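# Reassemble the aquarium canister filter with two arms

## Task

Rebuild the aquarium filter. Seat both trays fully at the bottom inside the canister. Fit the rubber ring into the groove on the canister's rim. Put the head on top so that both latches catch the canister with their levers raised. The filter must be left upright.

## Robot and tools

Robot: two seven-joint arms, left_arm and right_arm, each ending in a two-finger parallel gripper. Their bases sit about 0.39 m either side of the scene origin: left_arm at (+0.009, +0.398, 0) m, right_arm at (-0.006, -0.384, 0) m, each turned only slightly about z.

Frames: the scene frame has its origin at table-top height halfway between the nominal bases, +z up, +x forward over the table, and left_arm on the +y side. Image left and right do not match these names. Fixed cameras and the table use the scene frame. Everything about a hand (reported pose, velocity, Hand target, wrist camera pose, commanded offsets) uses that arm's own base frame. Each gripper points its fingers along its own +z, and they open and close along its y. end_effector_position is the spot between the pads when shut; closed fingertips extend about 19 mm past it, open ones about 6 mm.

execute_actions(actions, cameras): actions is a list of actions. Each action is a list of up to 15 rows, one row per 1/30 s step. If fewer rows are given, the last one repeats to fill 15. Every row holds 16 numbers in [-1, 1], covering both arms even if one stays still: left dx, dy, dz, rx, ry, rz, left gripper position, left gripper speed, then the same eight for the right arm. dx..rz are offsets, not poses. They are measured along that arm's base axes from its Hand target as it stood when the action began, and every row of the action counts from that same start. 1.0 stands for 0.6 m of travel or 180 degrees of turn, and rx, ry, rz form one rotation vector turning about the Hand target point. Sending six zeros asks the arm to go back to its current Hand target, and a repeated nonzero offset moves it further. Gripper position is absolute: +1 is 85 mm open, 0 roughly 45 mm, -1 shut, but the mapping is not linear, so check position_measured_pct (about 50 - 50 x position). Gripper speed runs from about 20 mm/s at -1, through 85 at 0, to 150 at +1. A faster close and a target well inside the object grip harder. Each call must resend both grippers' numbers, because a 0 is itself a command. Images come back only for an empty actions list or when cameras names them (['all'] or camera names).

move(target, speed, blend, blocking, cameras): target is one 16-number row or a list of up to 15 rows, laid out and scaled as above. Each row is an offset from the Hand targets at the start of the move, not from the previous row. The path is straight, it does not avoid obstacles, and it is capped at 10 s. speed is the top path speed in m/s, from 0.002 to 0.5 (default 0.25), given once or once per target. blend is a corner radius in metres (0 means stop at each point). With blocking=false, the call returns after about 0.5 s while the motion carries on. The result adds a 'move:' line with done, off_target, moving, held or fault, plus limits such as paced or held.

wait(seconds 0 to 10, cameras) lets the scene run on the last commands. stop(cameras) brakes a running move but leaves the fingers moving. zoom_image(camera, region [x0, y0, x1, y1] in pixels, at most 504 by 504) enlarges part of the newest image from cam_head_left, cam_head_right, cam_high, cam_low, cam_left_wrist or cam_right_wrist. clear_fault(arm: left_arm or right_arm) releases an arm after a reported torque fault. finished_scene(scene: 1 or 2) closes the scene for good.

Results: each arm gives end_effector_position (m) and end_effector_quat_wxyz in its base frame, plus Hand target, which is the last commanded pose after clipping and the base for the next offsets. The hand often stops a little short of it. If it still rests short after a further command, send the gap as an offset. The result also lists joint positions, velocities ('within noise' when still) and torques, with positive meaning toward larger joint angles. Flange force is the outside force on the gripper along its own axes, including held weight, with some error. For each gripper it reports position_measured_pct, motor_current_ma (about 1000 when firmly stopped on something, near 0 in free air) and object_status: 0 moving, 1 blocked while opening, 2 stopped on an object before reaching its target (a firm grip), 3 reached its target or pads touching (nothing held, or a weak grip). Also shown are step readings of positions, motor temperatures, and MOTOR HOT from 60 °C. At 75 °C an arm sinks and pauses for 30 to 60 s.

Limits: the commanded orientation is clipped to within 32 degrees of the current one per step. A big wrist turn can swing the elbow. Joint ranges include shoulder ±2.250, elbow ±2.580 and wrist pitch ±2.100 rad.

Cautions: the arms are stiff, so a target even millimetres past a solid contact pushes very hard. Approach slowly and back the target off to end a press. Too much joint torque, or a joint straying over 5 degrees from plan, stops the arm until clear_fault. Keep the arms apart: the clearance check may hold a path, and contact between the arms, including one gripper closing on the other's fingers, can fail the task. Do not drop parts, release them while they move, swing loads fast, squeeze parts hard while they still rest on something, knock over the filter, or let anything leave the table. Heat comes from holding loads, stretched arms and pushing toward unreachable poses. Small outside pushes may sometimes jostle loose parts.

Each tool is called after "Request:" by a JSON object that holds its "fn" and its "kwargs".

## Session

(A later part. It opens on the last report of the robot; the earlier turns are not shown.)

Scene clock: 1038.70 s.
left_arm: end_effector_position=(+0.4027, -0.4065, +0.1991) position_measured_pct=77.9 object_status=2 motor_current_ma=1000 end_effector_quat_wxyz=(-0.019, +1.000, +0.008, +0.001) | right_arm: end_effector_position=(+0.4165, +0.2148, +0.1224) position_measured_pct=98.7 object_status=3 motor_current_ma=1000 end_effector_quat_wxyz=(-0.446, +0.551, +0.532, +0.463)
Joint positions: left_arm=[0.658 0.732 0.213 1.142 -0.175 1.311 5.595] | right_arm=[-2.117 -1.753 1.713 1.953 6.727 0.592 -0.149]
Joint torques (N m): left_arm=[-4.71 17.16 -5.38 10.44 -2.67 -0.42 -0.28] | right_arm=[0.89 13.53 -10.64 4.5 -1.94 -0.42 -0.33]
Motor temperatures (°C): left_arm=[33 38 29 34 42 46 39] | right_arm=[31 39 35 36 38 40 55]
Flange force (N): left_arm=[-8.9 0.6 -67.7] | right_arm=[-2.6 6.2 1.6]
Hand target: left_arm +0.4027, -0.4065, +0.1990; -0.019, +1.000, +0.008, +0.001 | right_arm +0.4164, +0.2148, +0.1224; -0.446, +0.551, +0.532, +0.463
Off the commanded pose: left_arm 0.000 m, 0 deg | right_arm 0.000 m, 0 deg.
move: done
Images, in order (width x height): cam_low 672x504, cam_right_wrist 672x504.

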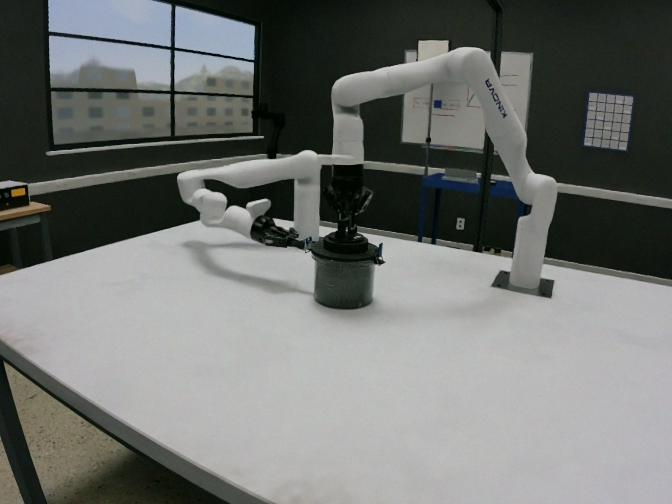

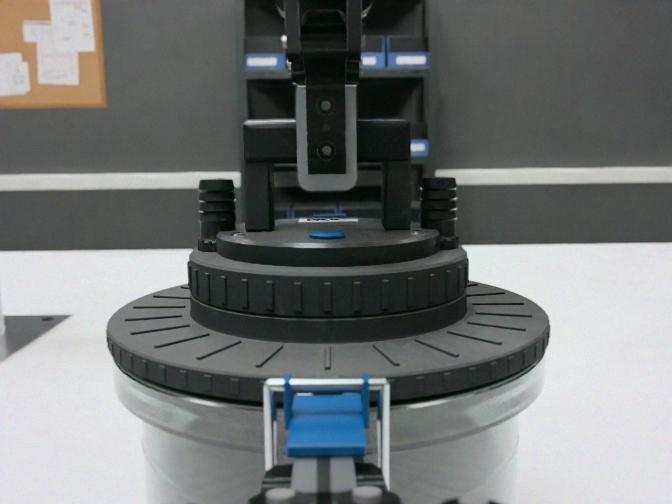

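Request:
{"fn": "move", "kwargs": {"target": [0,0,0,0,0,0,-0.85,-1,0.0001,0.004,0.0117,0,0,0,-1,-1], "speed": 0.03}}

Request:
{"fn": "move", "kwargs": {"target": [0,0,0,0,0,0,-0.85,-1,0.0001,0.004,0.0083,0,0,0,-1,-1], "speed": 0.03, "cameras": ["cam_right_wrist","cam_low"]}}

Request:
{"fn": "zoom_image", "kwargs": {"camera": "cam_low", "region": [295, 225, 345, 275]}}

Request:
{"fn": "zoom_image", "kwargs": {"camera": "cam_right_wrist", "region": [230, 330, 430, 504]}}

Scene clock: 1044.40 s.
left_arm: end_effector_position=(+0.4027, -0.4065, +0.1990) position_measured_pct=77.9 object_status=2 motor_current_ma=1000 end_effector_quat_wxyz=(-0.019, +1.000, +0.008, +0.001) | right_arm: end_effector_position=(+0.4165, +0.2172, +0.1294) position_measured_pct=98.7 object_status=3 motor_current_ma=1000 end_effector_quat_wxyz=(-0.446, +0.551, +0.532, +0.463)
Joint positions: left_arm=[0.658 0.732 0.213 1.142 -0.175 1.311 5.595] | right_arm=[-2.123 -1.739 1.704 1.961 6.72 0.582 -0.161]
Joint torques (N m): left_arm=[-4.73 17.47 -5.45 10.57 -2.7 -0.45 -0.3] | right_arm=[0.52 13.45 -10.97 4.59 -2.06 -0.46 -0.3]
Motor temperatures (°C): left_arm=[33 38 29 34 42 46 38] | right_arm=[31 39 35 36 38 40 55]
Flange force (N): left_arm=[-9.0 0.5 -68.3] | right_arm=[-3.3 6.3 1.0]
Hand target: left_arm +0.4027, -0.4065, +0.1990; -0.019, +1.000, +0.008, +0.001 | right_arm +0.4165, +0.2172, +0.1294; -0.446, +0.551, +0.532, +0.463
Off the commanded pose: left_arm 0.000 m, 0 deg | right_arm 0.000 m, 0 deg.
move: done

Scene clock: 1045.10 s.
left_arm: end_effector_position=(+0.4027, -0.4065, +0.1990) position_measured_pct=77.9 object_status=2 motor_current_ma=1000 end_effector_quat_wxyz=(-0.019, +1.000, +0.008, +0.001) | right_arm: end_effector_position=(+0.4166, +0.2196, +0.1344) position_measured_pct=98.7 object_status=3 motor_current_ma=1000 end_effector_quat_wxyz=(-0.446, +0.551, +0.532, +0.463)
Joint positions: left_arm=[0.658 0.732 0.213 1.142 -0.175 1.311 5.595] | right_arm=[-2.129 -1.73 1.698 1.966 6.716 0.574 -0.17]
Joint torques (N m): left_arm=[-5.34 16.28 -5.79 10.39 -2.95 -0.01 -0.27] | right_arm=[-1 13.21 -14.71 5.85 -3.43 -1.11 -0.3]
Motor temperatures (°C): left_arm=[33 38 29 34 42 46 38] | right_arm=[31 39 35 36 38 40 55]
Flange force (N): left_arm=[-8.8 2.2 -66.1] | right_arm=[-11.6 5.9 -1.6]
Hand target: left_arm +0.4027, -0.4065, +0.1990; -0.019, +1.000, +0.008, +0.001 | right_arm +0.4166, +0.2196, +0.1344; -0.446, +0.551, +0.532, +0.463
Off the commanded pose: left_arm 0.000 m, 0 deg | right_arm 0.000 m, 0 deg.
move: done
Images, in order (width x height): cam_low 672x504, cam_right_wrist 672x504.

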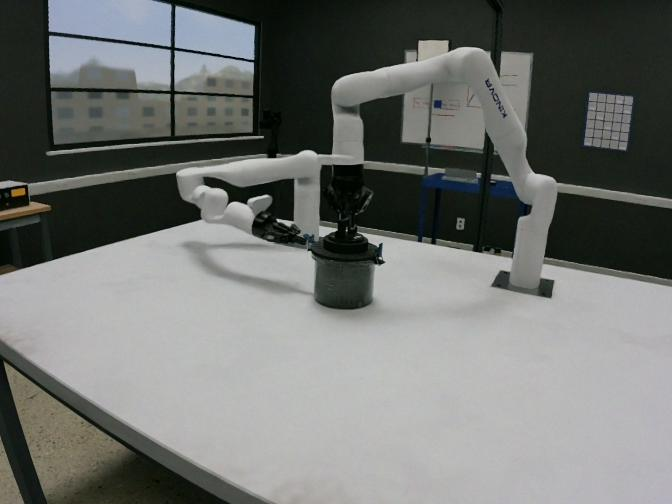

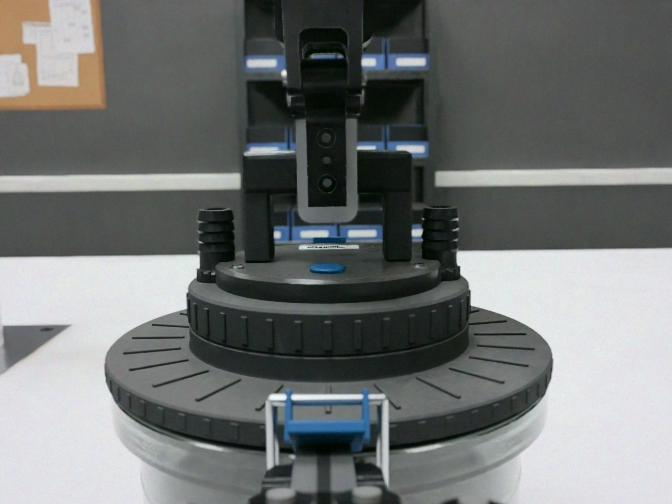

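Scaled by 10.080 from the camera's 672x504 image, which has a finer 960x720 frame.

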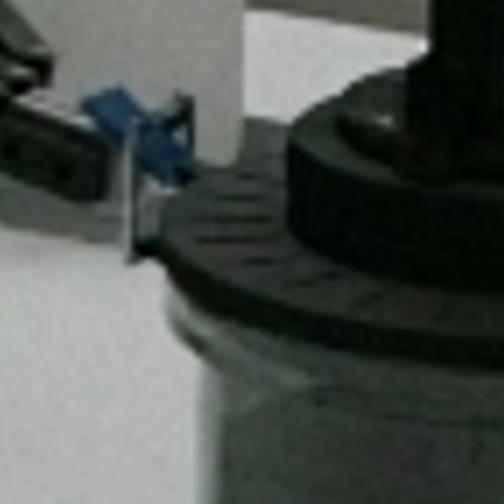

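Scaled by 2.520.

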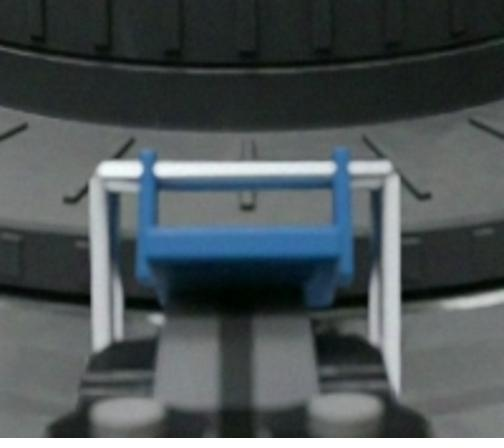

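Request:
{"fn": "move", "kwargs": {"target": [[0,0,0,0,0,0,-0.85,-1,-0.0005,-0.014,-0.04,0,0,0,-1,-1],[0,0,0.0083,0,0,0,-0.85,-1,-0.002,-0.06,-0.04,0,0,0,-1,-1]], "speed": 0.04, "cameras": ["cam_right_wrist"]}}

Request:
{"fn": "zoom_image", "kwargs": {"camera": "cam_right_wrist", "region": [100, 260, 560, 440]}}

Scene clock: 1054.17 s.
left_arm: end_effector_position=(+0.4027, -0.4065, +0.2039) position_measured_pct=77.9 object_status=2 motor_current_ma=1000 end_effector_quat_wxyz=(-0.019, +1.000, +0.008, +0.001) | right_arm: end_effector_position=(+0.4154, +0.1836, +0.1104) position_measured_pct=98.7 object_status=3 motor_current_ma=1000 end_effector_quat_wxyz=(-0.446, +0.551, +0.532, +0.463)
Joint positions: left_arm=[0.658 0.728 0.214 1.133 -0.174 1.324 5.594] | right_arm=[-2.05 -1.779 1.72 1.919 6.724 0.686 -0.108]
Joint torques (N m): left_arm=[-2.62 -21.41 -0.78 -6.28 -2.11 2.68 -0.27] | right_arm=[1.29 13.64 -9.87 4.42 -1.89 -0.21 -0.35]
Motor temperatures (°C): left_arm=[33 38 29 34 42 46 38] | right_arm=[31 39 35 36 38 40 55]
Flange force (N): left_arm=[-0.7 6.6 1.4] | right_arm=[-1.4 6.6 1.7]
Hand target: left_arm +0.4027, -0.4065, +0.2040; -0.019, +1.000, +0.008, +0.001 | right_arm +0.4154, +0.1836, +0.1104; -0.446, +0.551, +0.532, +0.463
Off the commanded pose: left_arm 0.000 m, 0 deg | right_arm 0.000 m, 0 deg.
move: done
Images, in order (width x height): cam_right_wrist 672x504.

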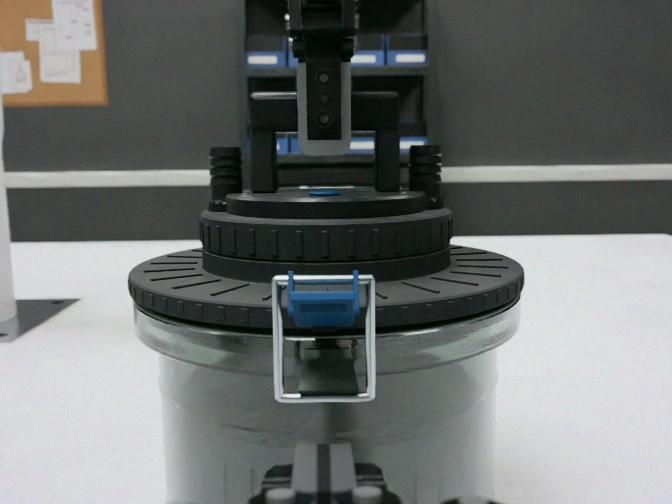

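Scaled by 1.096.

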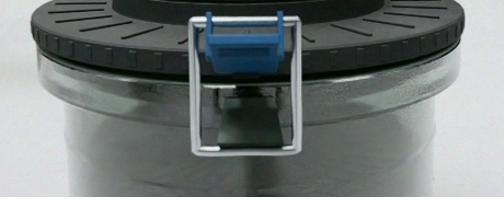

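Request:
{"fn": "move", "kwargs": {"target": [0,0,0,0,0,0,-0.6,-1,0,0,0,0,0,0,-1,-1], "speed": 0.04}}

Request:
{"fn": "move", "kwargs": {"target": [[0,0,0.01,0,0,0,-0.2,-1,0,0,0,0,0,0,-1,-1],[0,0,0.17,-0.0125,0,0,-0.2,-1,0,0,0,0,0,0,-1,-1]], "speed": 0.08, "cameras": ["cam_right_wrist","cam_left_wrist","cam_low"]}}

Request:
{"fn": "zoom_image", "kwargs": {"camera": "cam_right_wrist", "region": [230, 230, 430, 430]}}

Scene clock: 1062.83 s.
left_arm: end_effector_position=(+0.4027, -0.4065, +0.2040) position_measured_pct=77.9 object_status=2 motor_current_ma=1000 end_effector_quat_wxyz=(-0.019, +1.000, +0.008, +0.001) | right_arm: end_effector_position=(+0.4154, +0.1836, +0.1104) position_measured_pct=98.7 object_status=3 motor_current_ma=1000 end_effector_quat_wxyz=(-0.446, +0.551, +0.532, +0.463)
Joint positions: left_arm=[0.658 0.728 0.214 1.132 -0.174 1.324 5.594] | right_arm=[-2.05 -1.779 1.72 1.919 6.724 0.686 -0.108]
Joint torques (N m): left_arm=[-2.76 -22.05 -0.83 -6.46 -2.18 2.75 -0.25] | right_arm=[1.3 13.64 -9.85 4.4 -1.9 -0.2 -0.33]
Motor temperatures (°C): left_arm=[33 39 29 34 42 46 38] | right_arm=[31 39 35 36 38 40 55]
Flange force (N): left_arm=[-0.4 7.2 2.4] | right_arm=[-1.3 6.5 1.8]
Hand target: left_arm +0.4027, -0.4065, +0.2040; -0.019, +1.000, +0.008, +0.001 | right_arm +0.4154, +0.1836, +0.1104; -0.446, +0.551, +0.532, +0.463
Off the commanded pose: left_arm 0.000 m, 0 deg | right_arm 0.000 m, 0 deg.
move: done

Scene clock: 1064.87 s.
left_arm: end_effector_position=(+0.4027, -0.4065, +0.3061) position_measured_pct=60.2 object_status=3 motor_current_ma=0 end_effector_quat_wxyz=(+0.000, +1.000, +0.008, +0.001) | right_arm: end_effector_position=(+0.4154, +0.1836, +0.1104) position_measured_pct=98.7 object_status=3 motor_current_ma=1000 end_effector_quat_wxyz=(-0.446, +0.551, +0.532, +0.463)
Joint positions: left_arm=[0.643 0.664 0.238 0.922 -0.146 1.568 5.561] | right_arm=[-2.05 -1.779 1.72 1.919 6.724 0.686 -0.108]
Joint torques (N m): left_arm=[-1.45 -21.06 1.03 -8.43 -0.38 0.17 -0.18] | right_arm=[1.28 13.64 -9.89 4.41 -1.9 -0.19 -0.32]
Motor temperatures (°C): left_arm=[33 39 29 34 42 46 38] | right_arm=[31 39 35 36 38 40 55]
Flange force (N): left_arm=[-0.3 3.7 -1.3] | right_arm=[-1.3 6.5 1.8]
Hand target: left_arm +0.4027, -0.4065, +0.3060; +0.000, +1.000, +0.008, +0.000 | right_arm +0.4154, +0.1836, +0.1104; -0.446, +0.551, +0.532, +0.463
Off the commanded pose: left_arm 0.000 m, 0 deg | right_arm 0.000 m, 0 deg.
move: done
Images, in order (width x height): cam_low 672x504, cam_left_wrist 672x504, cam_right_wrist 672x504.

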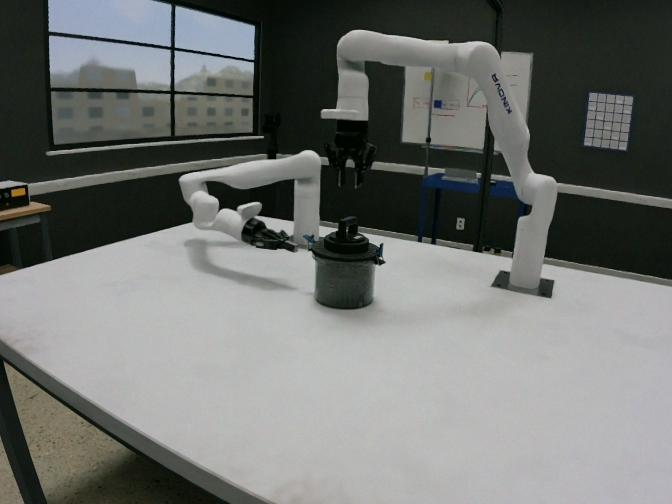

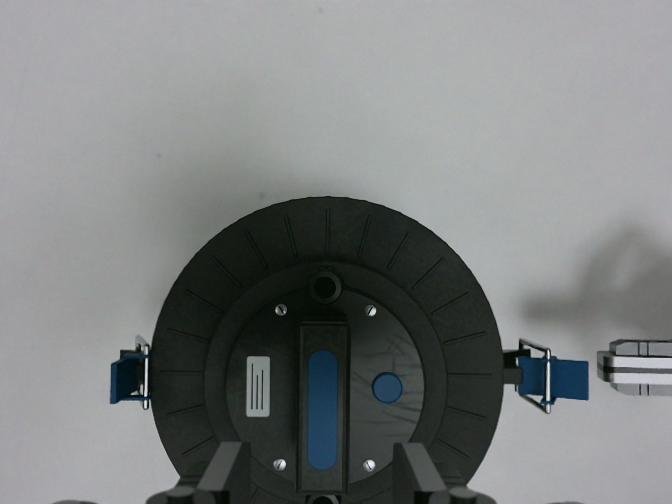

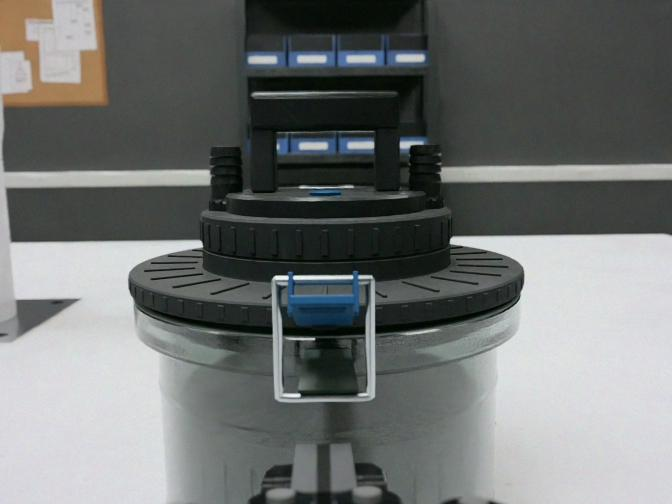

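Scaled by 2.520.

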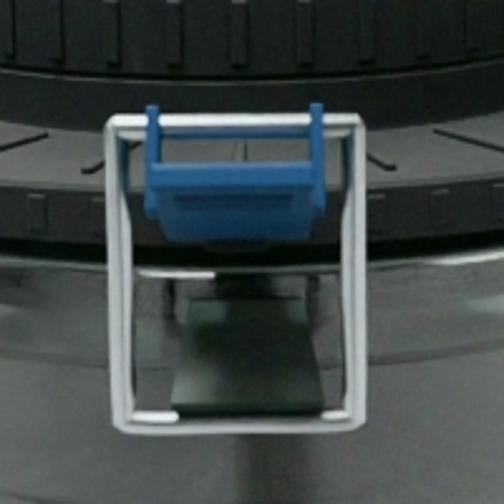

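Request:
{"fn": "move", "kwargs": {"target": [[0.003,-0.114,0,0,0,0,-1,-1,0,0,0,0,0,0,-1,-1],[0.003,-0.114,-0.21,0,0,0,-1,-1,0,0,0,0,0,0,-1,-1]], "speed": 0.1, "cameras": ["cam_right_wrist","cam_left_wrist","cam_low"]}}

Scene clock: 1071.20 s.
left_arm: end_effector_position=(+0.4045, -0.4749, +0.1799) position_measured_pct=98.7 object_status=3 motor_current_ma=930 end_effector_quat_wxyz=(+0.000, +1.000, +0.008, +0.000) | right_arm: end_effector_position=(+0.4154, +0.1836, +0.1104) position_measured_pct=98.7 object_status=3 motor_current_ma=1000 end_effector_quat_wxyz=(-0.446, +0.551, +0.532, +0.463)
Joint positions: left_arm=[0.735 0.86 0.223 0.951 -0.173 1.345 5.648] | right_arm=[-2.05 -1.779 1.72 1.919 6.724 0.686 -0.108]
Joint torques (N m): left_arm=[-1.46 -23.59 1.25 -8.16 -0.37 0.15 -0.2] | right_arm=[1.28 13.65 -9.88 4.44 -1.88 -0.2 -0.34]
Motor temperatures (°C): left_arm=[33 39 29 34 42 46 38] | right_arm=[31 39 35 36 38 40 55]
Flange force (N): left_arm=[-0.6 3.4 -0.9] | right_arm=[-1.4 6.7 1.8]
Hand target: left_arm +0.4045, -0.4749, +0.1800; +0.000, +1.000, +0.008, +0.000 | right_arm +0.4154, +0.1836, +0.1104; -0.446, +0.551, +0.532, +0.463
Off the commanded pose: left_arm 0.000 m, 0 deg | right_arm 0.000 m, 0 deg.
move: done
Images, in order (width x height): cam_low 672x504, cam_left_wrist 672x504, cam_right_wrist 672x504.

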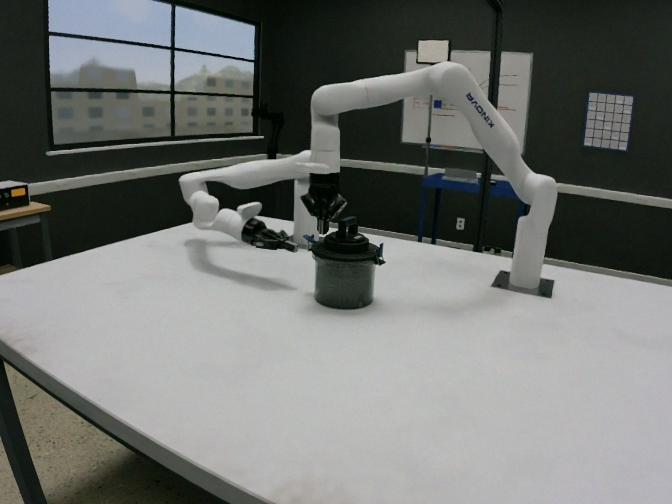

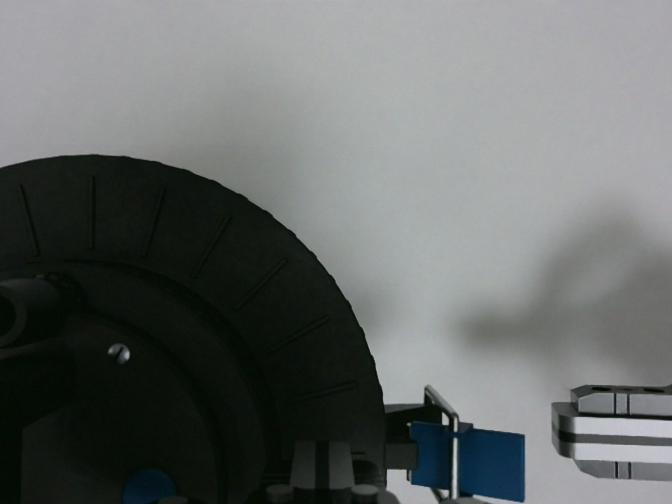

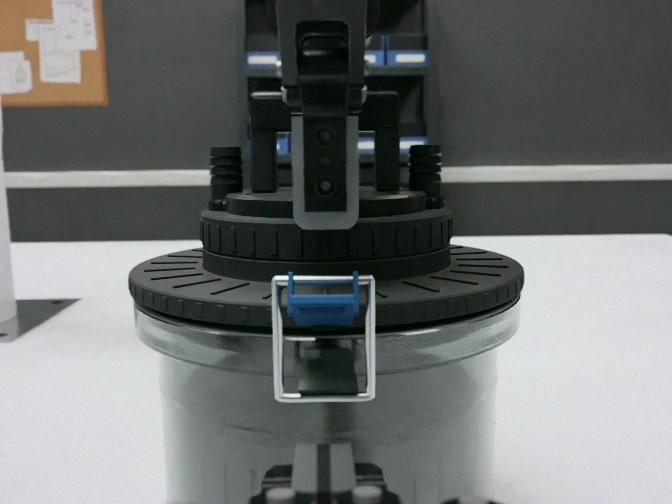

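Good. Lower to contact.

Request:
{"fn": "move", "kwargs": {"target": [0,0,-0.0267,0,0,0,-1,-1,0,0,0,0,0,0,-1,-1], "speed": 0.04}}

Request:
{"fn": "move", "kwargs": {"target": [0,0,-0.005,0,0,0,-1,-1,0,0,0,0,0,0,-1,-1], "speed": 0.02, "cameras": ["cam_right_wrist"]}}

Scene clock: 1074.53 s.
left_arm: end_effector_position=(+0.4045, -0.4749, +0.1640) position_measured_pct=98.7 object_status=3 motor_current_ma=930 end_effector_quat_wxyz=(+0.000, +1.000, +0.008, +0.000) | right_arm: end_effector_position=(+0.4154, +0.1836, +0.1104) position_measured_pct=98.7 object_status=3 motor_current_ma=1000 end_effector_quat_wxyz=(-0.446, +0.551, +0.532, +0.463)
Joint positions: left_arm=[0.734 0.872 0.22 0.98 -0.174 1.304 5.651] | right_arm=[-2.05 -1.779 1.72 1.919 6.724 0.686 -0.108]
Joint torques (N m): left_arm=[-3.56 -21.99 -0.55 -6.41 -1.31 1.16 -0.2] | right_arm=[1.29 13.65 -9.86 4.44 -1.91 -0.2 -0.33]
Motor temperatures (°C): left_arm=[33 39 29 34 42 46 38] | right_arm=[31 39 35 36 38 40 55]
Flange force (N): left_arm=[-1.5 7.7 -2.9] | right_arm=[-1.4 6.7 1.8]
Hand target: left_arm +0.4045, -0.4749, +0.1640; +0.000, +1.000, +0.008, +0.000 | right_arm +0.4154, +0.1836, +0.1104; -0.446, +0.551, +0.532, +0.463
Off the commanded pose: left_arm 0.000 m, 0 deg | right_arm 0.000 m, 0 deg.
move: done

Scene clock: 1075.23 s.
left_arm: end_effector_position=(+0.4045, -0.4749, +0.1610) position_measured_pct=98.7 object_status=3 motor_current_ma=930 end_effector_quat_wxyz=(+0.000, +1.000, +0.008, +0.000) | right_arm: end_effector_position=(+0.4154, +0.1836, +0.1104) position_measured_pct=98.7 object_status=3 motor_current_ma=1000 end_effector_quat_wxyz=(-0.446, +0.551, +0.532, +0.463)
Joint positions: left_arm=[0.734 0.874 0.22 0.986 -0.175 1.297 5.652] | right_arm=[-2.05 -1.779 1.72 1.919 6.724 0.686 -0.108]
Joint torques (N m): left_arm=[-3.54 -21.72 -0.62 -5.98 -1.28 1.43 -0.17] | right_arm=[1.29 13.64 -9.89 4.42 -1.92 -0.21 -0.33]
Motor temperatures (°C): left_arm=[33 39 29 34 42 46 38] | right_arm=[31 39 35 36 38 40 55]
Flange force (N): left_arm=[-0.9 8.3 -3.2] | right_arm=[-1.4 6.6 1.8]
Hand target: left_arm +0.4045, -0.4749, +0.1610; +0.000, +1.000, +0.008, +0.000 | right_arm +0.4154, +0.1836, +0.1104; -0.446, +0.551, +0.532, +0.463
Off the commanded pose: left_arm 0.000 m, 0 deg | right_arm 0.000 m, 0 deg.
move: done
Images, in order (width x height): cam_right_wrist 672x504.

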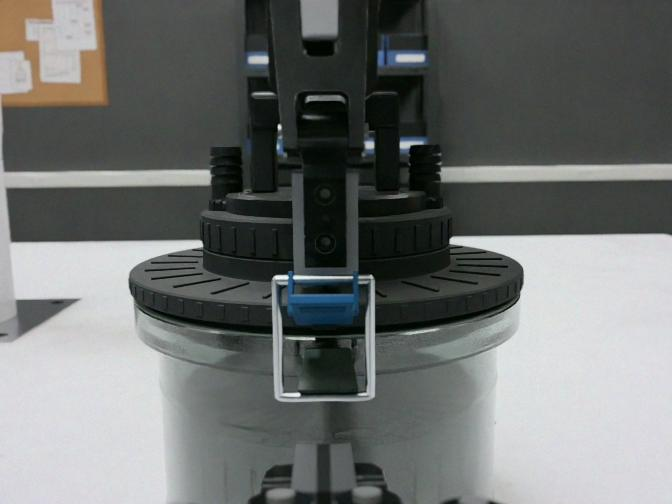

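Request:
{"fn": "move", "kwargs": {"target": [0,-0.0083,0,0,0,0,-1,-1,0,0,0,0,0,0,-1,-1], "speed": 0.02}}

Request:
{"fn": "move", "kwargs": {"target": [0,0,-0.005,0,0,0,-1,-1,0,0,0,0,0,0,-1,-1], "speed": 0.02, "cameras": ["cam_right_wrist"]}}

Scene clock: 1079.67 s.
left_arm: end_effector_position=(+0.4045, -0.4799, +0.1610) position_measured_pct=98.7 object_status=3 motor_current_ma=930 end_effector_quat_wxyz=(+0.000, +1.000, +0.008, +0.000) | right_arm: end_effector_position=(+0.4154, +0.1836, +0.1104) position_measured_pct=98.7 object_status=3 motor_current_ma=1000 end_effector_quat_wxyz=(-0.446, +0.551, +0.532, +0.463)
Joint positions: left_arm=[0.741 0.884 0.22 0.964 -0.176 1.308 5.656] | right_arm=[-2.05 -1.779 1.72 1.919 6.724 0.686 -0.108]
Joint torques (N m): left_arm=[-1.44 -23.78 1.26 -8.1 -0.42 0.18 -0.16] | right_arm=[1.26 13.64 -9.86 4.39 -1.88 -0.2 -0.32]
Motor temperatures (°C): left_arm=[33 39 29 34 42 46 38] | right_arm=[31 39 35 36 38 40 55]
Flange force (N): left_arm=[-0.9 3.0 -0.7] | right_arm=[-1.3 6.5 1.8]
Hand target: left_arm +0.4045, -0.4799, +0.1610; +0.000, +1.000, +0.008, +0.000 | right_arm +0.4154, +0.1836, +0.1104; -0.446, +0.551, +0.532, +0.463
Off the commanded pose: left_arm 0.000 m, 0 deg | right_arm 0.000 m, 0 deg.
move: done

Scene clock: 1080.37 s.
left_arm: end_effector_position=(+0.4045, -0.4799, +0.1580) position_measured_pct=98.7 object_status=3 motor_current_ma=930 end_effector_quat_wxyz=(+0.000, +1.000, +0.008, +0.000) | right_arm: end_effector_position=(+0.4154, +0.1836, +0.1104) position_measured_pct=98.7 object_status=3 motor_current_ma=1000 end_effector_quat_wxyz=(-0.446, +0.551, +0.532, +0.463)
Joint positions: left_arm=[0.741 0.887 0.219 0.969 -0.176 1.301 5.656] | right_arm=[-2.05 -1.779 1.72 1.919 6.724 0.686 -0.108]
Joint torques (N m): left_arm=[-1.43 -23.82 1.29 -8.07 -0.39 0.16 -0.18] | right_arm=[1.27 13.64 -9.9 4.39 -1.9 -0.19 -0.34]
Motor temperatures (°C): left_arm=[33 39 29 34 42 46 38] | right_arm=[31 39 35 36 38 40 55]
Flange force (N): left_arm=[-0.8 3.2 -0.8] | right_arm=[-1.4 6.4 1.8]
Hand target: left_arm +0.4045, -0.4799, +0.1580; +0.000, +1.000, +0.008, +0.000 | right_arm +0.4154, +0.1836, +0.1104; -0.446, +0.551, +0.532, +0.463
Off the commanded pose: left_arm 0.000 m, 0 deg | right_arm 0.000 m, 0 deg.
move: done
Images, in order (width x height): cam_right_wrist 672x504.

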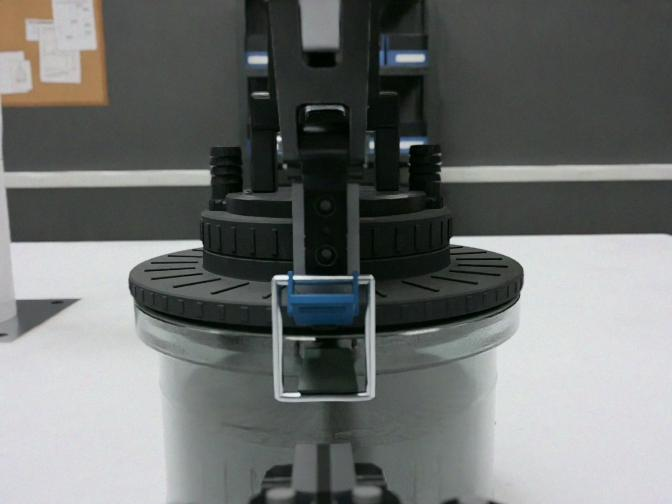

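Request:
{"fn": "move", "kwargs": {"target": [0,0,-0.0033,0,0,0,-1,-1,0,0,0,0,0,0,-1,-1], "speed": 0.02}}

Request:
{"fn": "move", "kwargs": {"target": [0,0,-0.0025,0,0,0,-1,-1,0,0,0,0,0,0,-1,-1], "speed": 0.02}}

Scene clock: 1084.27 s.
left_arm: end_effector_position=(+0.4045, -0.4799, +0.1561) position_measured_pct=98.7 object_status=3 motor_current_ma=930 end_effector_quat_wxyz=(+0.000, +1.000, +0.008, +0.000) | right_arm: end_effector_position=(+0.4154, +0.1836, +0.1104) position_measured_pct=98.7 object_status=3 motor_current_ma=1000 end_effector_quat_wxyz=(-0.446, +0.551, +0.532, +0.463)
Joint positions: left_arm=[0.741 0.888 0.219 0.972 -0.176 1.296 5.656] | right_arm=[-2.05 -1.779 1.72 1.919 6.724 0.686 -0.108]
Joint torques (N m): left_arm=[-1.38 -19.25 0.84 -6.64 -0.44 -0.56 -0.17] | right_arm=[1.28 13.62 -9.89 4.41 -1.88 -0.2 -0.33]
Motor temperatures (°C): left_arm=[33 39 29 34 42 46 38] | right_arm=[31 39 35 36 38 40 55]
Flange force (N): left_arm=[-2.1 1.3 -8.6] | right_arm=[-1.3 6.5 1.8]
Hand target: left_arm +0.4045, -0.4799, +0.1560; +0.000, +1.000, +0.008, +0.000 | right_arm +0.4154, +0.1836, +0.1104; -0.446, +0.551, +0.532, +0.463
Off the commanded pose: left_arm 0.000 m, 0 deg | right_arm 0.000 m, 0 deg.
move: done

Scene clock: 1084.97 s.
left_arm: end_effector_position=(+0.4045, -0.4799, +0.1546) position_measured_pct=98.7 object_status=3 motor_current_ma=930 end_effector_quat_wxyz=(+0.000, +1.000, +0.008, +0.000) | right_arm: end_effector_position=(+0.4154, +0.1836, +0.1104) position_measured_pct=98.7 object_status=3 motor_current_ma=1000 end_effector_quat_wxyz=(-0.446, +0.551, +0.532, +0.463)
Joint positions: left_arm=[0.741 0.889 0.218 0.975 -0.176 1.292 5.657] | right_arm=[-2.05 -1.779 1.72 1.919 6.724 0.686 -0.108]
Joint torques (N m): left_arm=[-1.49 -9.58 -0.07 -3.76 -0.64 -2.17 -0.15] | right_arm=[1.3 13.68 -9.88 4.38 -1.91 -0.19 -0.33]
Motor temperatures (°C): left_arm=[33 39 29 34 42 46 38] | right_arm=[31 39 35 36 38 40 55]
Flange force (N): left_arm=[-5.6 -2.7 -25.3] | right_arm=[-1.4 6.5 1.9]
Hand target: left_arm +0.4045, -0.4799, +0.1545; +0.000, +1.000, +0.008, +0.000 | right_arm +0.4154, +0.1836, +0.1104; -0.446, +0.551, +0.532, +0.463
Off the commanded pose: left_arm 0.000 m, 0 deg | right_arm 0.000 m, 0 deg.
move: done

Request:
{"fn": "move", "kwargs": {"target": [0,0,-0.0025,0,0,0,-1,-1,0,0,0,0,0,0,-1,-1], "speed": 0.02, "cameras": ["cam_right_wrist","cam_low"]}}

Request:
{"fn": "zoom_image", "kwargs": {"camera": "cam_right_wrist", "region": [100, 230, 560, 440]}}

Request:
{"fn": "zoom_image", "kwargs": {"camera": "cam_low", "region": [290, 220, 400, 310]}}

Scene clock: 1087.70 s.
left_arm: end_effector_position=(+0.4045, -0.4799, +0.1531) position_measured_pct=98.7 object_status=3 motor_current_ma=930 end_effector_quat_wxyz=(+0.000, +1.000, +0.008, +0.000) | right_arm: end_effector_position=(+0.4154, +0.1836, +0.1104) position_measured_pct=98.7 object_status=3 motor_current_ma=1000 end_effector_quat_wxyz=(-0.446, +0.551, +0.532, +0.463)
Joint positions: left_arm=[0.741 0.891 0.218 0.977 -0.176 1.289 5.657] | right_arm=[-2.05 -1.779 1.72 1.919 6.724 0.686 -0.108]
Joint torques (N m): left_arm=[-2.67 0.74 -1.96 0.19 -1.29 -2.94 -0.17] | right_arm=[1.28 13.65 -9.85 4.4 -1.91 -0.18 -0.32]
Motor temperatures (°C): left_arm=[33 39 29 34 42 46 38] | right_arm=[31 39 35 36 38 40 55]
Flange force (N): left_arm=[-8.9 -3.7 -42.4] | right_arm=[-1.3 6.5 1.8]
Hand target: left_arm +0.4045, -0.4799, +0.1530; +0.000, +1.000, +0.008, +0.000 | right_arm +0.4154, +0.1836, +0.1104; -0.446, +0.551, +0.532, +0.463
Off the commanded pose: left_arm 0.000 m, 0 deg | right_arm 0.000 m, 0 deg.
move: done
Images, in order (width x height): cam_low 672x504, cam_right_wrist 672x504.

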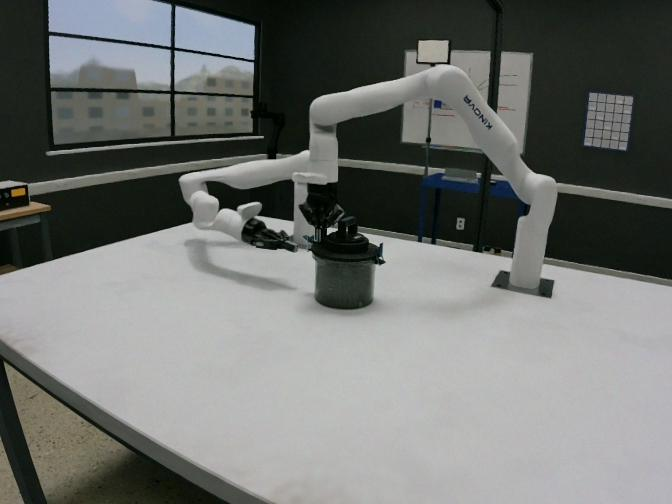

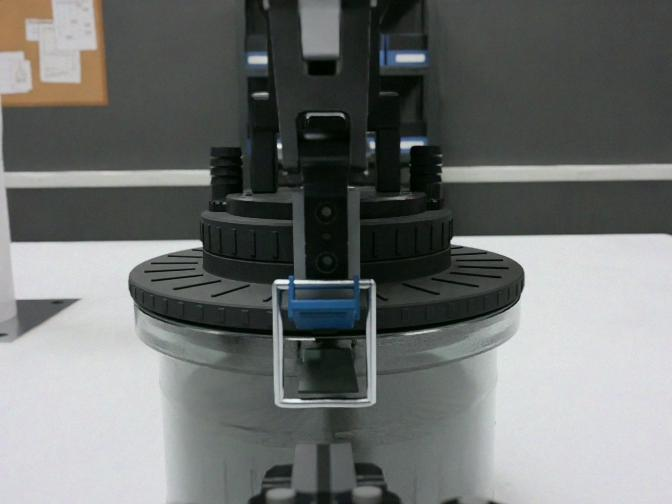

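Scaled by 1.096.

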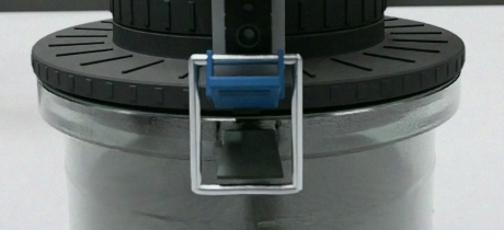

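Scaled by 4.582 from the camera's 672x504 image, which has a finer 960x720 frame.

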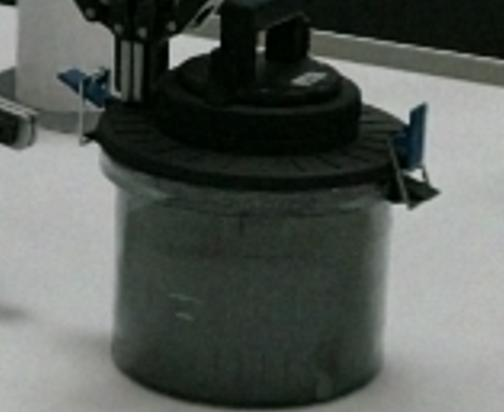

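Request:
{"fn": "move", "kwargs": {"target": [0,0,-0.0025,0,0,0,-1,-1,0,0,0,0,0,0,-1,-1], "speed": 0.02, "cameras": ["cam_right_wrist"]}}

Request:
{"fn": "zoom_image", "kwargs": {"camera": "cam_right_wrist", "region": [100, 230, 560, 440]}}

Scene clock: 1090.60 s.
left_arm: end_effector_position=(+0.4045, -0.4799, +0.1516) position_measured_pct=98.7 object_status=3 motor_current_ma=930 end_effector_quat_wxyz=(+0.000, +1.000, +0.008, +0.000) | right_arm: end_effector_position=(+0.4154, +0.1836, +0.1104) position_measured_pct=98.7 object_status=3 motor_current_ma=1000 end_effector_quat_wxyz=(-0.446, +0.551, +0.532, +0.463)
Joint positions: left_arm=[0.741 0.892 0.218 0.98 -0.177 1.285 5.657] | right_arm=[-2.05 -1.779 1.72 1.919 6.724 0.686 -0.108]
Joint torques (N m): left_arm=[-3.79 11.49 -3.95 4.71 -1.99 -3.56 -0.15] | right_arm=[1.33 13.63 -9.88 4.42 -1.89 -0.18 -0.33]
Motor temperatures (°C): left_arm=[33 39 29 34 42 46 38] | right_arm=[31 39 35 36 38 40 55]
Flange force (N): left_arm=[-11.0 -3.5 -60.5] | right_arm=[-1.3 6.6 1.9]
Hand target: left_arm +0.4045, -0.4799, +0.1515; +0.000, +1.000, +0.008, +0.000 | right_arm +0.4154, +0.1836, +0.1104; -0.446, +0.551, +0.532, +0.463
Off the commanded pose: left_arm 0.000 m, 0 deg | right_arm 0.000 m, 0 deg.
move: done
Images, in order (width x height): cam_right_wrist 672x504.

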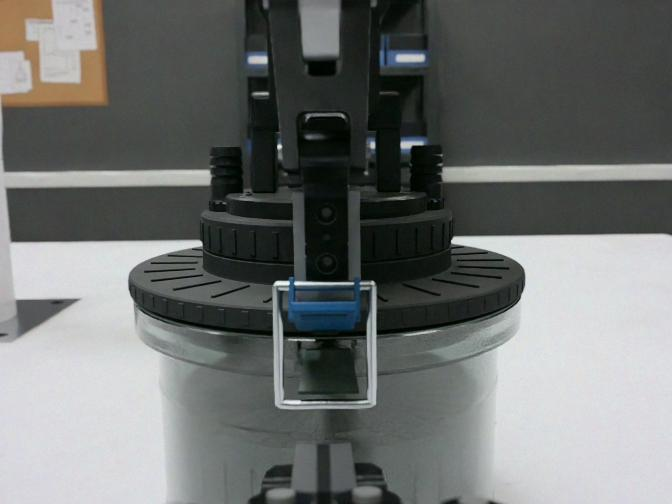

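Scaled by 1.096.

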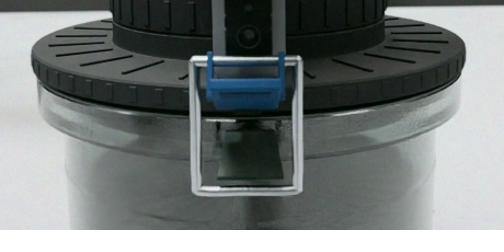

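Request:
{"fn": "move", "kwargs": {"target": [[0,0,0,0,0,0,-1,-1,0.0013,0.0333,0.0,0,0,0,-1,-1],[0,0,0,0,0,0,-1,-1,0.0018,0.0517,0.02,0,0,0,-1,-1],[0,0,0,0,0,0,-1,-1,0.002,0.06,0.0367,0,0,0,-1,-1]], "speed": 0.04, "cameras": ["cam_right_wrist","cam_low"]}}

Request:
{"fn": "zoom_image", "kwargs": {"camera": "cam_low", "region": [295, 225, 345, 275]}}

Request:
{"fn": "zoom_image", "kwargs": {"camera": "cam_right_wrist", "region": [230, 330, 430, 504]}}

Scene clock: 1096.17 s.
left_arm: end_effector_position=(+0.4045, -0.4799, +0.1515) position_measured_pct=98.7 object_status=3 motor_current_ma=930 end_effector_quat_wxyz=(+0.000, +1.000, +0.008, +0.000) | right_arm: end_effector_position=(+0.4166, +0.2196, +0.1324) position_measured_pct=98.7 object_status=3 motor_current_ma=1000 end_effector_quat_wxyz=(-0.446, +0.551, +0.532, +0.463)
Joint positions: left_arm=[0.741 0.892 0.218 0.98 -0.177 1.285 5.657] | right_arm=[-2.128 -1.733 1.701 1.965 6.718 0.575 -0.168]
Joint torques (N m): left_arm=[-2.95 12.69 -3.28 4.45 -1.61 -4.28 -0.14] | right_arm=[0.51 13.48 -10.92 4.28 -1.97 -0.6 -0.33]
Motor temperatures (°C): left_arm=[33 39 29 34 42 46 38] | right_arm=[31 39 35 36 38 40 55]
Flange force (N): left_arm=[-11.8 -6.7 -62.7] | right_arm=[-3.1 5.8 0.7]
Hand target: left_arm +0.4045, -0.4799, +0.1515; +0.000, +1.000, +0.008, +0.000 | right_arm +0.4166, +0.2196, +0.1324; -0.446, +0.551, +0.532, +0.463
Off the commanded pose: left_arm 0.000 m, 0 deg | right_arm 0.000 m, 0 deg.
move: done
Images, in order (width x height): cam_low 672x504, cam_right_wrist 672x504.

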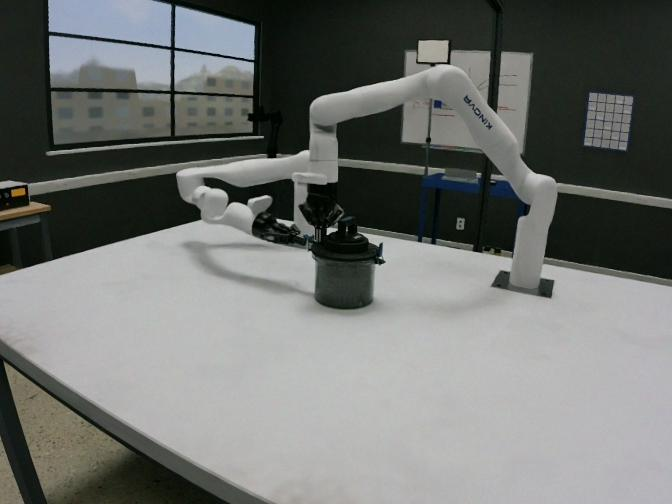

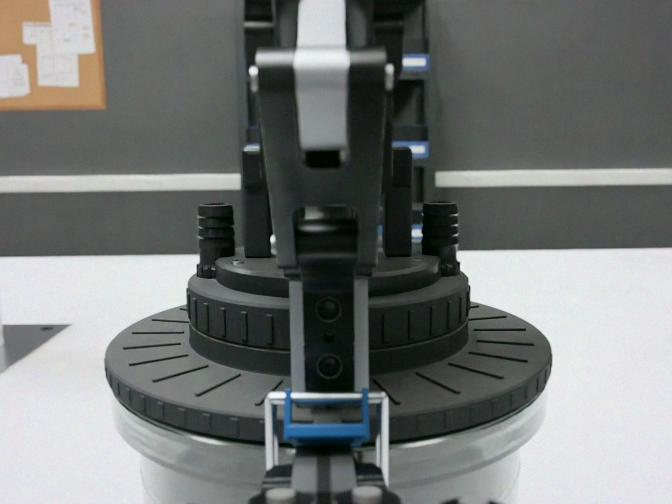

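Scaled by 10.080 from the camera's 672x504 image, which has a finer 960x720 frame.

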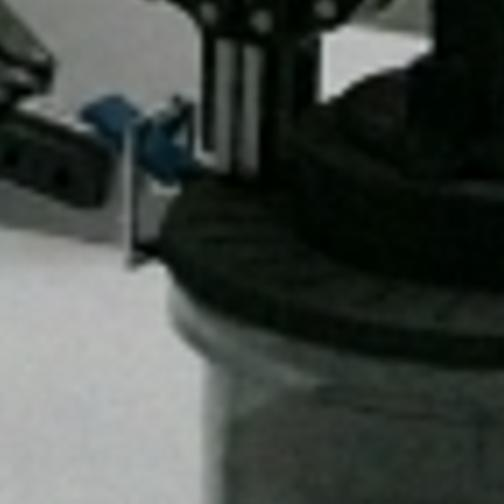

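Scaled by 2.520.

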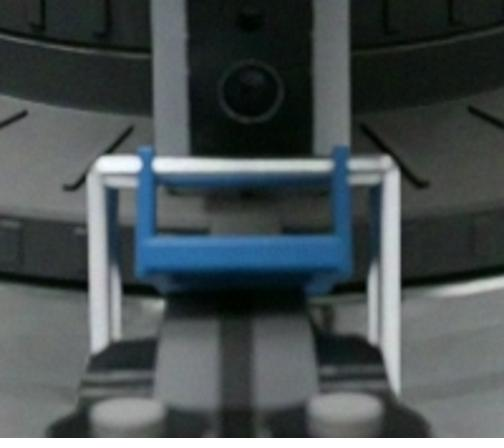

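Continue lifting.

Request:
{"fn": "move", "kwargs": {"target": [0,0,0,0,0,0,-1,-1,0.0001,0.004,0.01,0,0,0,-1,-1], "speed": 0.03, "cameras": ["cam_right_wrist","cam_low"]}}

Request:
{"fn": "zoom_image", "kwargs": {"camera": "cam_low", "region": [295, 225, 345, 275]}}

Request:
{"fn": "zoom_image", "kwargs": {"camera": "cam_right_wrist", "region": [230, 330, 430, 504]}}

Scene clock: 1099.30 s.
left_arm: end_effector_position=(+0.4045, -0.4798, +0.1515) position_measured_pct=98.7 object_status=3 motor_current_ma=930 end_effector_quat_wxyz=(+0.000, +1.000, +0.008, +0.000) | right_arm: end_effector_position=(+0.4166, +0.2220, +0.1384) position_measured_pct=98.7 object_status=3 motor_current_ma=1000 end_effector_quat_wxyz=(-0.446, +0.551, +0.532, +0.463)
Joint positions: left_arm=[0.741 0.892 0.218 0.98 -0.177 1.285 5.657] | right_arm=[-2.134 -1.721 1.693 1.971 6.713 0.566 -0.178]
Joint torques (N m): left_arm=[-0.62 -4.63 0.13 1.37 -0.06 0.48 -0.13] | right_arm=[-0.56 13.32 -14.18 5.49 -3.14 -1 -0.28]
Motor temperatures (°C): left_arm=[33 39 29 34 42 46 38] | right_arm=[31 39 35 36 38 40 55]
Flange force (N): left_arm=[0.3 2.3 -31.1] | right_arm=[-10.1 6.2 -0.5]
Hand target: left_arm +0.4045, -0.4799, +0.1515; +0.000, +1.000, +0.008, +0.000 | right_arm +0.4166, +0.2220, +0.1384; -0.446, +0.551, +0.532, +0.463
Off the commanded pose: left_arm 0.000 m, 0 deg | right_arm 0.000 m, 0 deg.
move: done
Images, in order (width x height): cam_low 672x504, cam_right_wrist 672x504.

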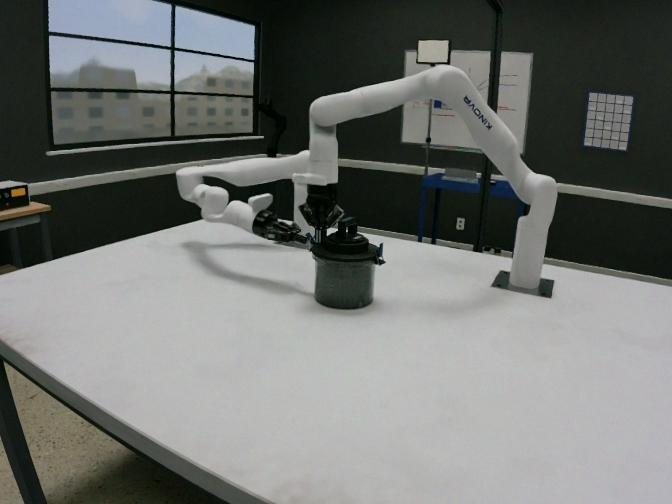

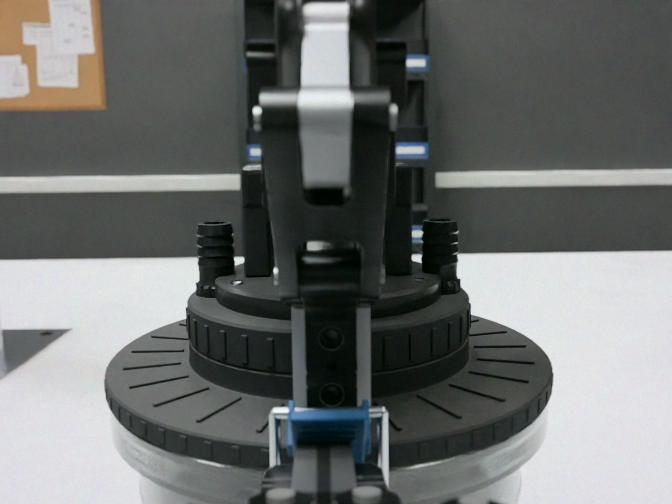

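Scaled by 10.080 from the camera's 672x504 image, which has a finer 960x720 frame.

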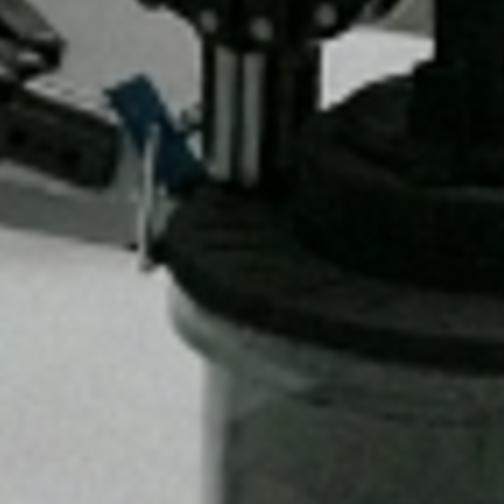

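Scaled by 2.520.

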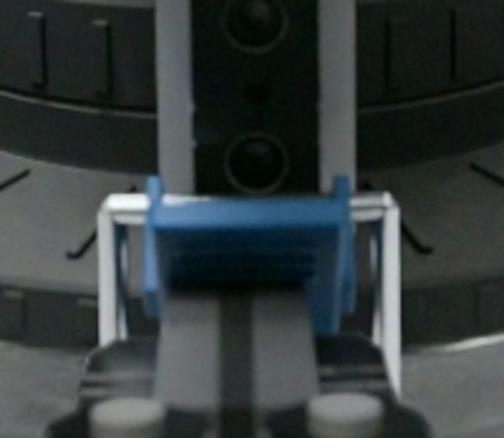

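Request:
{"fn": "move", "kwargs": {"target": [0,0.0033,0,0,0,0,-1,-1,0,0,0,0,0,0,-1,-1], "speed": 0.02}}

Request:
{"fn": "move", "kwargs": {"target": [0,0,0,0,0,0,-1,-1,0.0003,0.0083,0.0042,0,0,0,-1,-1], "speed": 0.02, "cameras": ["cam_right_wrist","cam_low"]}}

Request:
{"fn": "zoom_image", "kwargs": {"camera": "cam_low", "region": [295, 225, 345, 275]}}

Request:
{"fn": "zoom_image", "kwargs": {"camera": "cam_right_wrist", "region": [230, 330, 430, 504]}}

Scene clock: 1104.60 s.
left_arm: end_effector_position=(+0.4045, -0.4779, +0.1515) position_measured_pct=98.7 object_status=3 motor_current_ma=930 end_effector_quat_wxyz=(+0.000, +1.000, +0.008, +0.000) | right_arm: end_effector_position=(+0.4166, +0.2220, +0.1385) position_measured_pct=98.7 object_status=3 motor_current_ma=1000 end_effector_quat_wxyz=(-0.446, +0.551, +0.532, +0.463)
Joint positions: left_arm=[0.738 0.888 0.218 0.988 -0.176 1.28 5.656] | right_arm=[-2.134 -1.721 1.693 1.971 6.713 0.566 -0.178]
Joint torques (N m): left_arm=[-4.44 -5.57 -2.89 3.23 -1.7 3.11 -0.17] | right_arm=[0.59 13.55 -11.9 4.17 -2.24 -0.82 -0.32]
Motor temperatures (°C): left_arm=[33 38 29 34 42 46 38] | right_arm=[31 39 35 35 38 40 55]
Flange force (N): left_arm=[0.1 11.8 -27.7] | right_arm=[-4.9 5.6 1.1]
Hand target: left_arm +0.4045, -0.4779, +0.1515; +0.000, +1.000, +0.008, +0.000 | right_arm +0.4166, +0.2220, +0.1384; -0.446, +0.551, +0.532, +0.463
Off the commanded pose: left_arm 0.000 m, 0 deg | right_arm 0.000 m, 0 deg.
move: done

Scene clock: 1105.30 s.
left_arm: end_effector_position=(+0.4045, -0.4779, +0.1515) position_measured_pct=98.7 object_status=3 motor_current_ma=930 end_effector_quat_wxyz=(+0.000, +1.000, +0.008, +0.000) | right_arm: end_effector_position=(+0.4168, +0.2270, +0.1410) position_measured_pct=98.7 object_status=3 motor_current_ma=1000 end_effector_quat_wxyz=(-0.446, +0.551, +0.532, +0.463)
Joint positions: left_arm=[0.738 0.888 0.218 0.988 -0.176 1.28 5.656] | right_arm=[-2.146 -1.715 1.691 1.975 6.712 0.551 -0.185]
Joint torques (N m): left_arm=[-2 -7.07 -0.71 0.76 -0.66 1.12 -0.19] | right_arm=[-2.68 12.63 -10.76 5.1 -1.95 -0.78 -0.32]
Motor temperatures (°C): left_arm=[33 38 29 34 42 46 38] | right_arm=[31 39 35 35 38 40 55]
Flange force (N): left_arm=[-0.2 5.3 -26.8] | right_arm=[-3.5 5.5 -7.2]
Hand target: left_arm +0.4045, -0.4779, +0.1515; +0.000, +1.000, +0.008, +0.000 | right_arm +0.4168, +0.2270, +0.1410; -0.446, +0.551, +0.532, +0.463
Off the commanded pose: left_arm 0.000 m, 0 deg | right_arm 0.000 m, 0 deg.
move: done
Images, in order (width x height): cam_low 672x504, cam_right_wrist 672x504.

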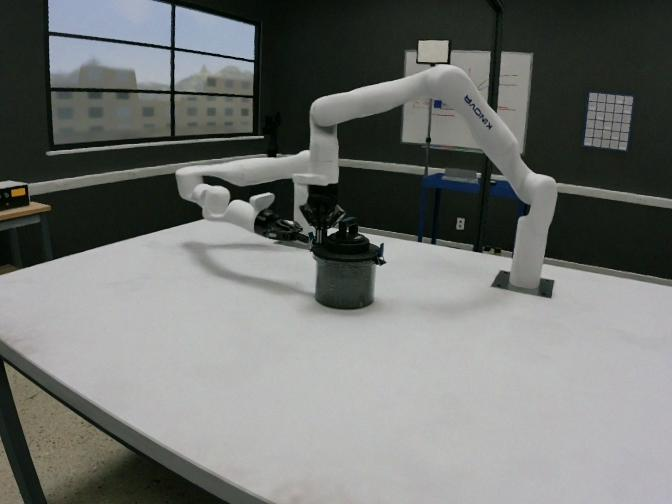

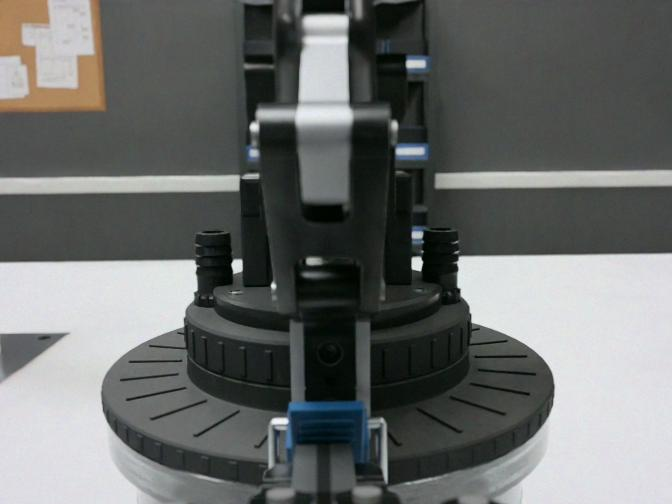

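Scaled by 10.080 from the camera's 672x504 image, which has a finer 960x720 frame.

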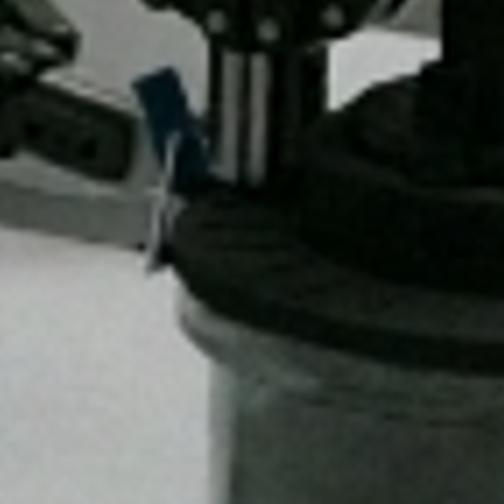

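Scaled by 2.520.

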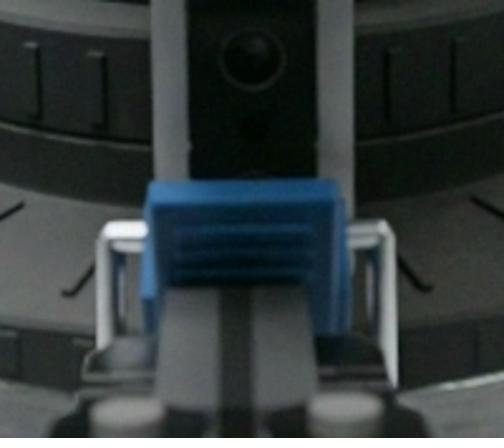

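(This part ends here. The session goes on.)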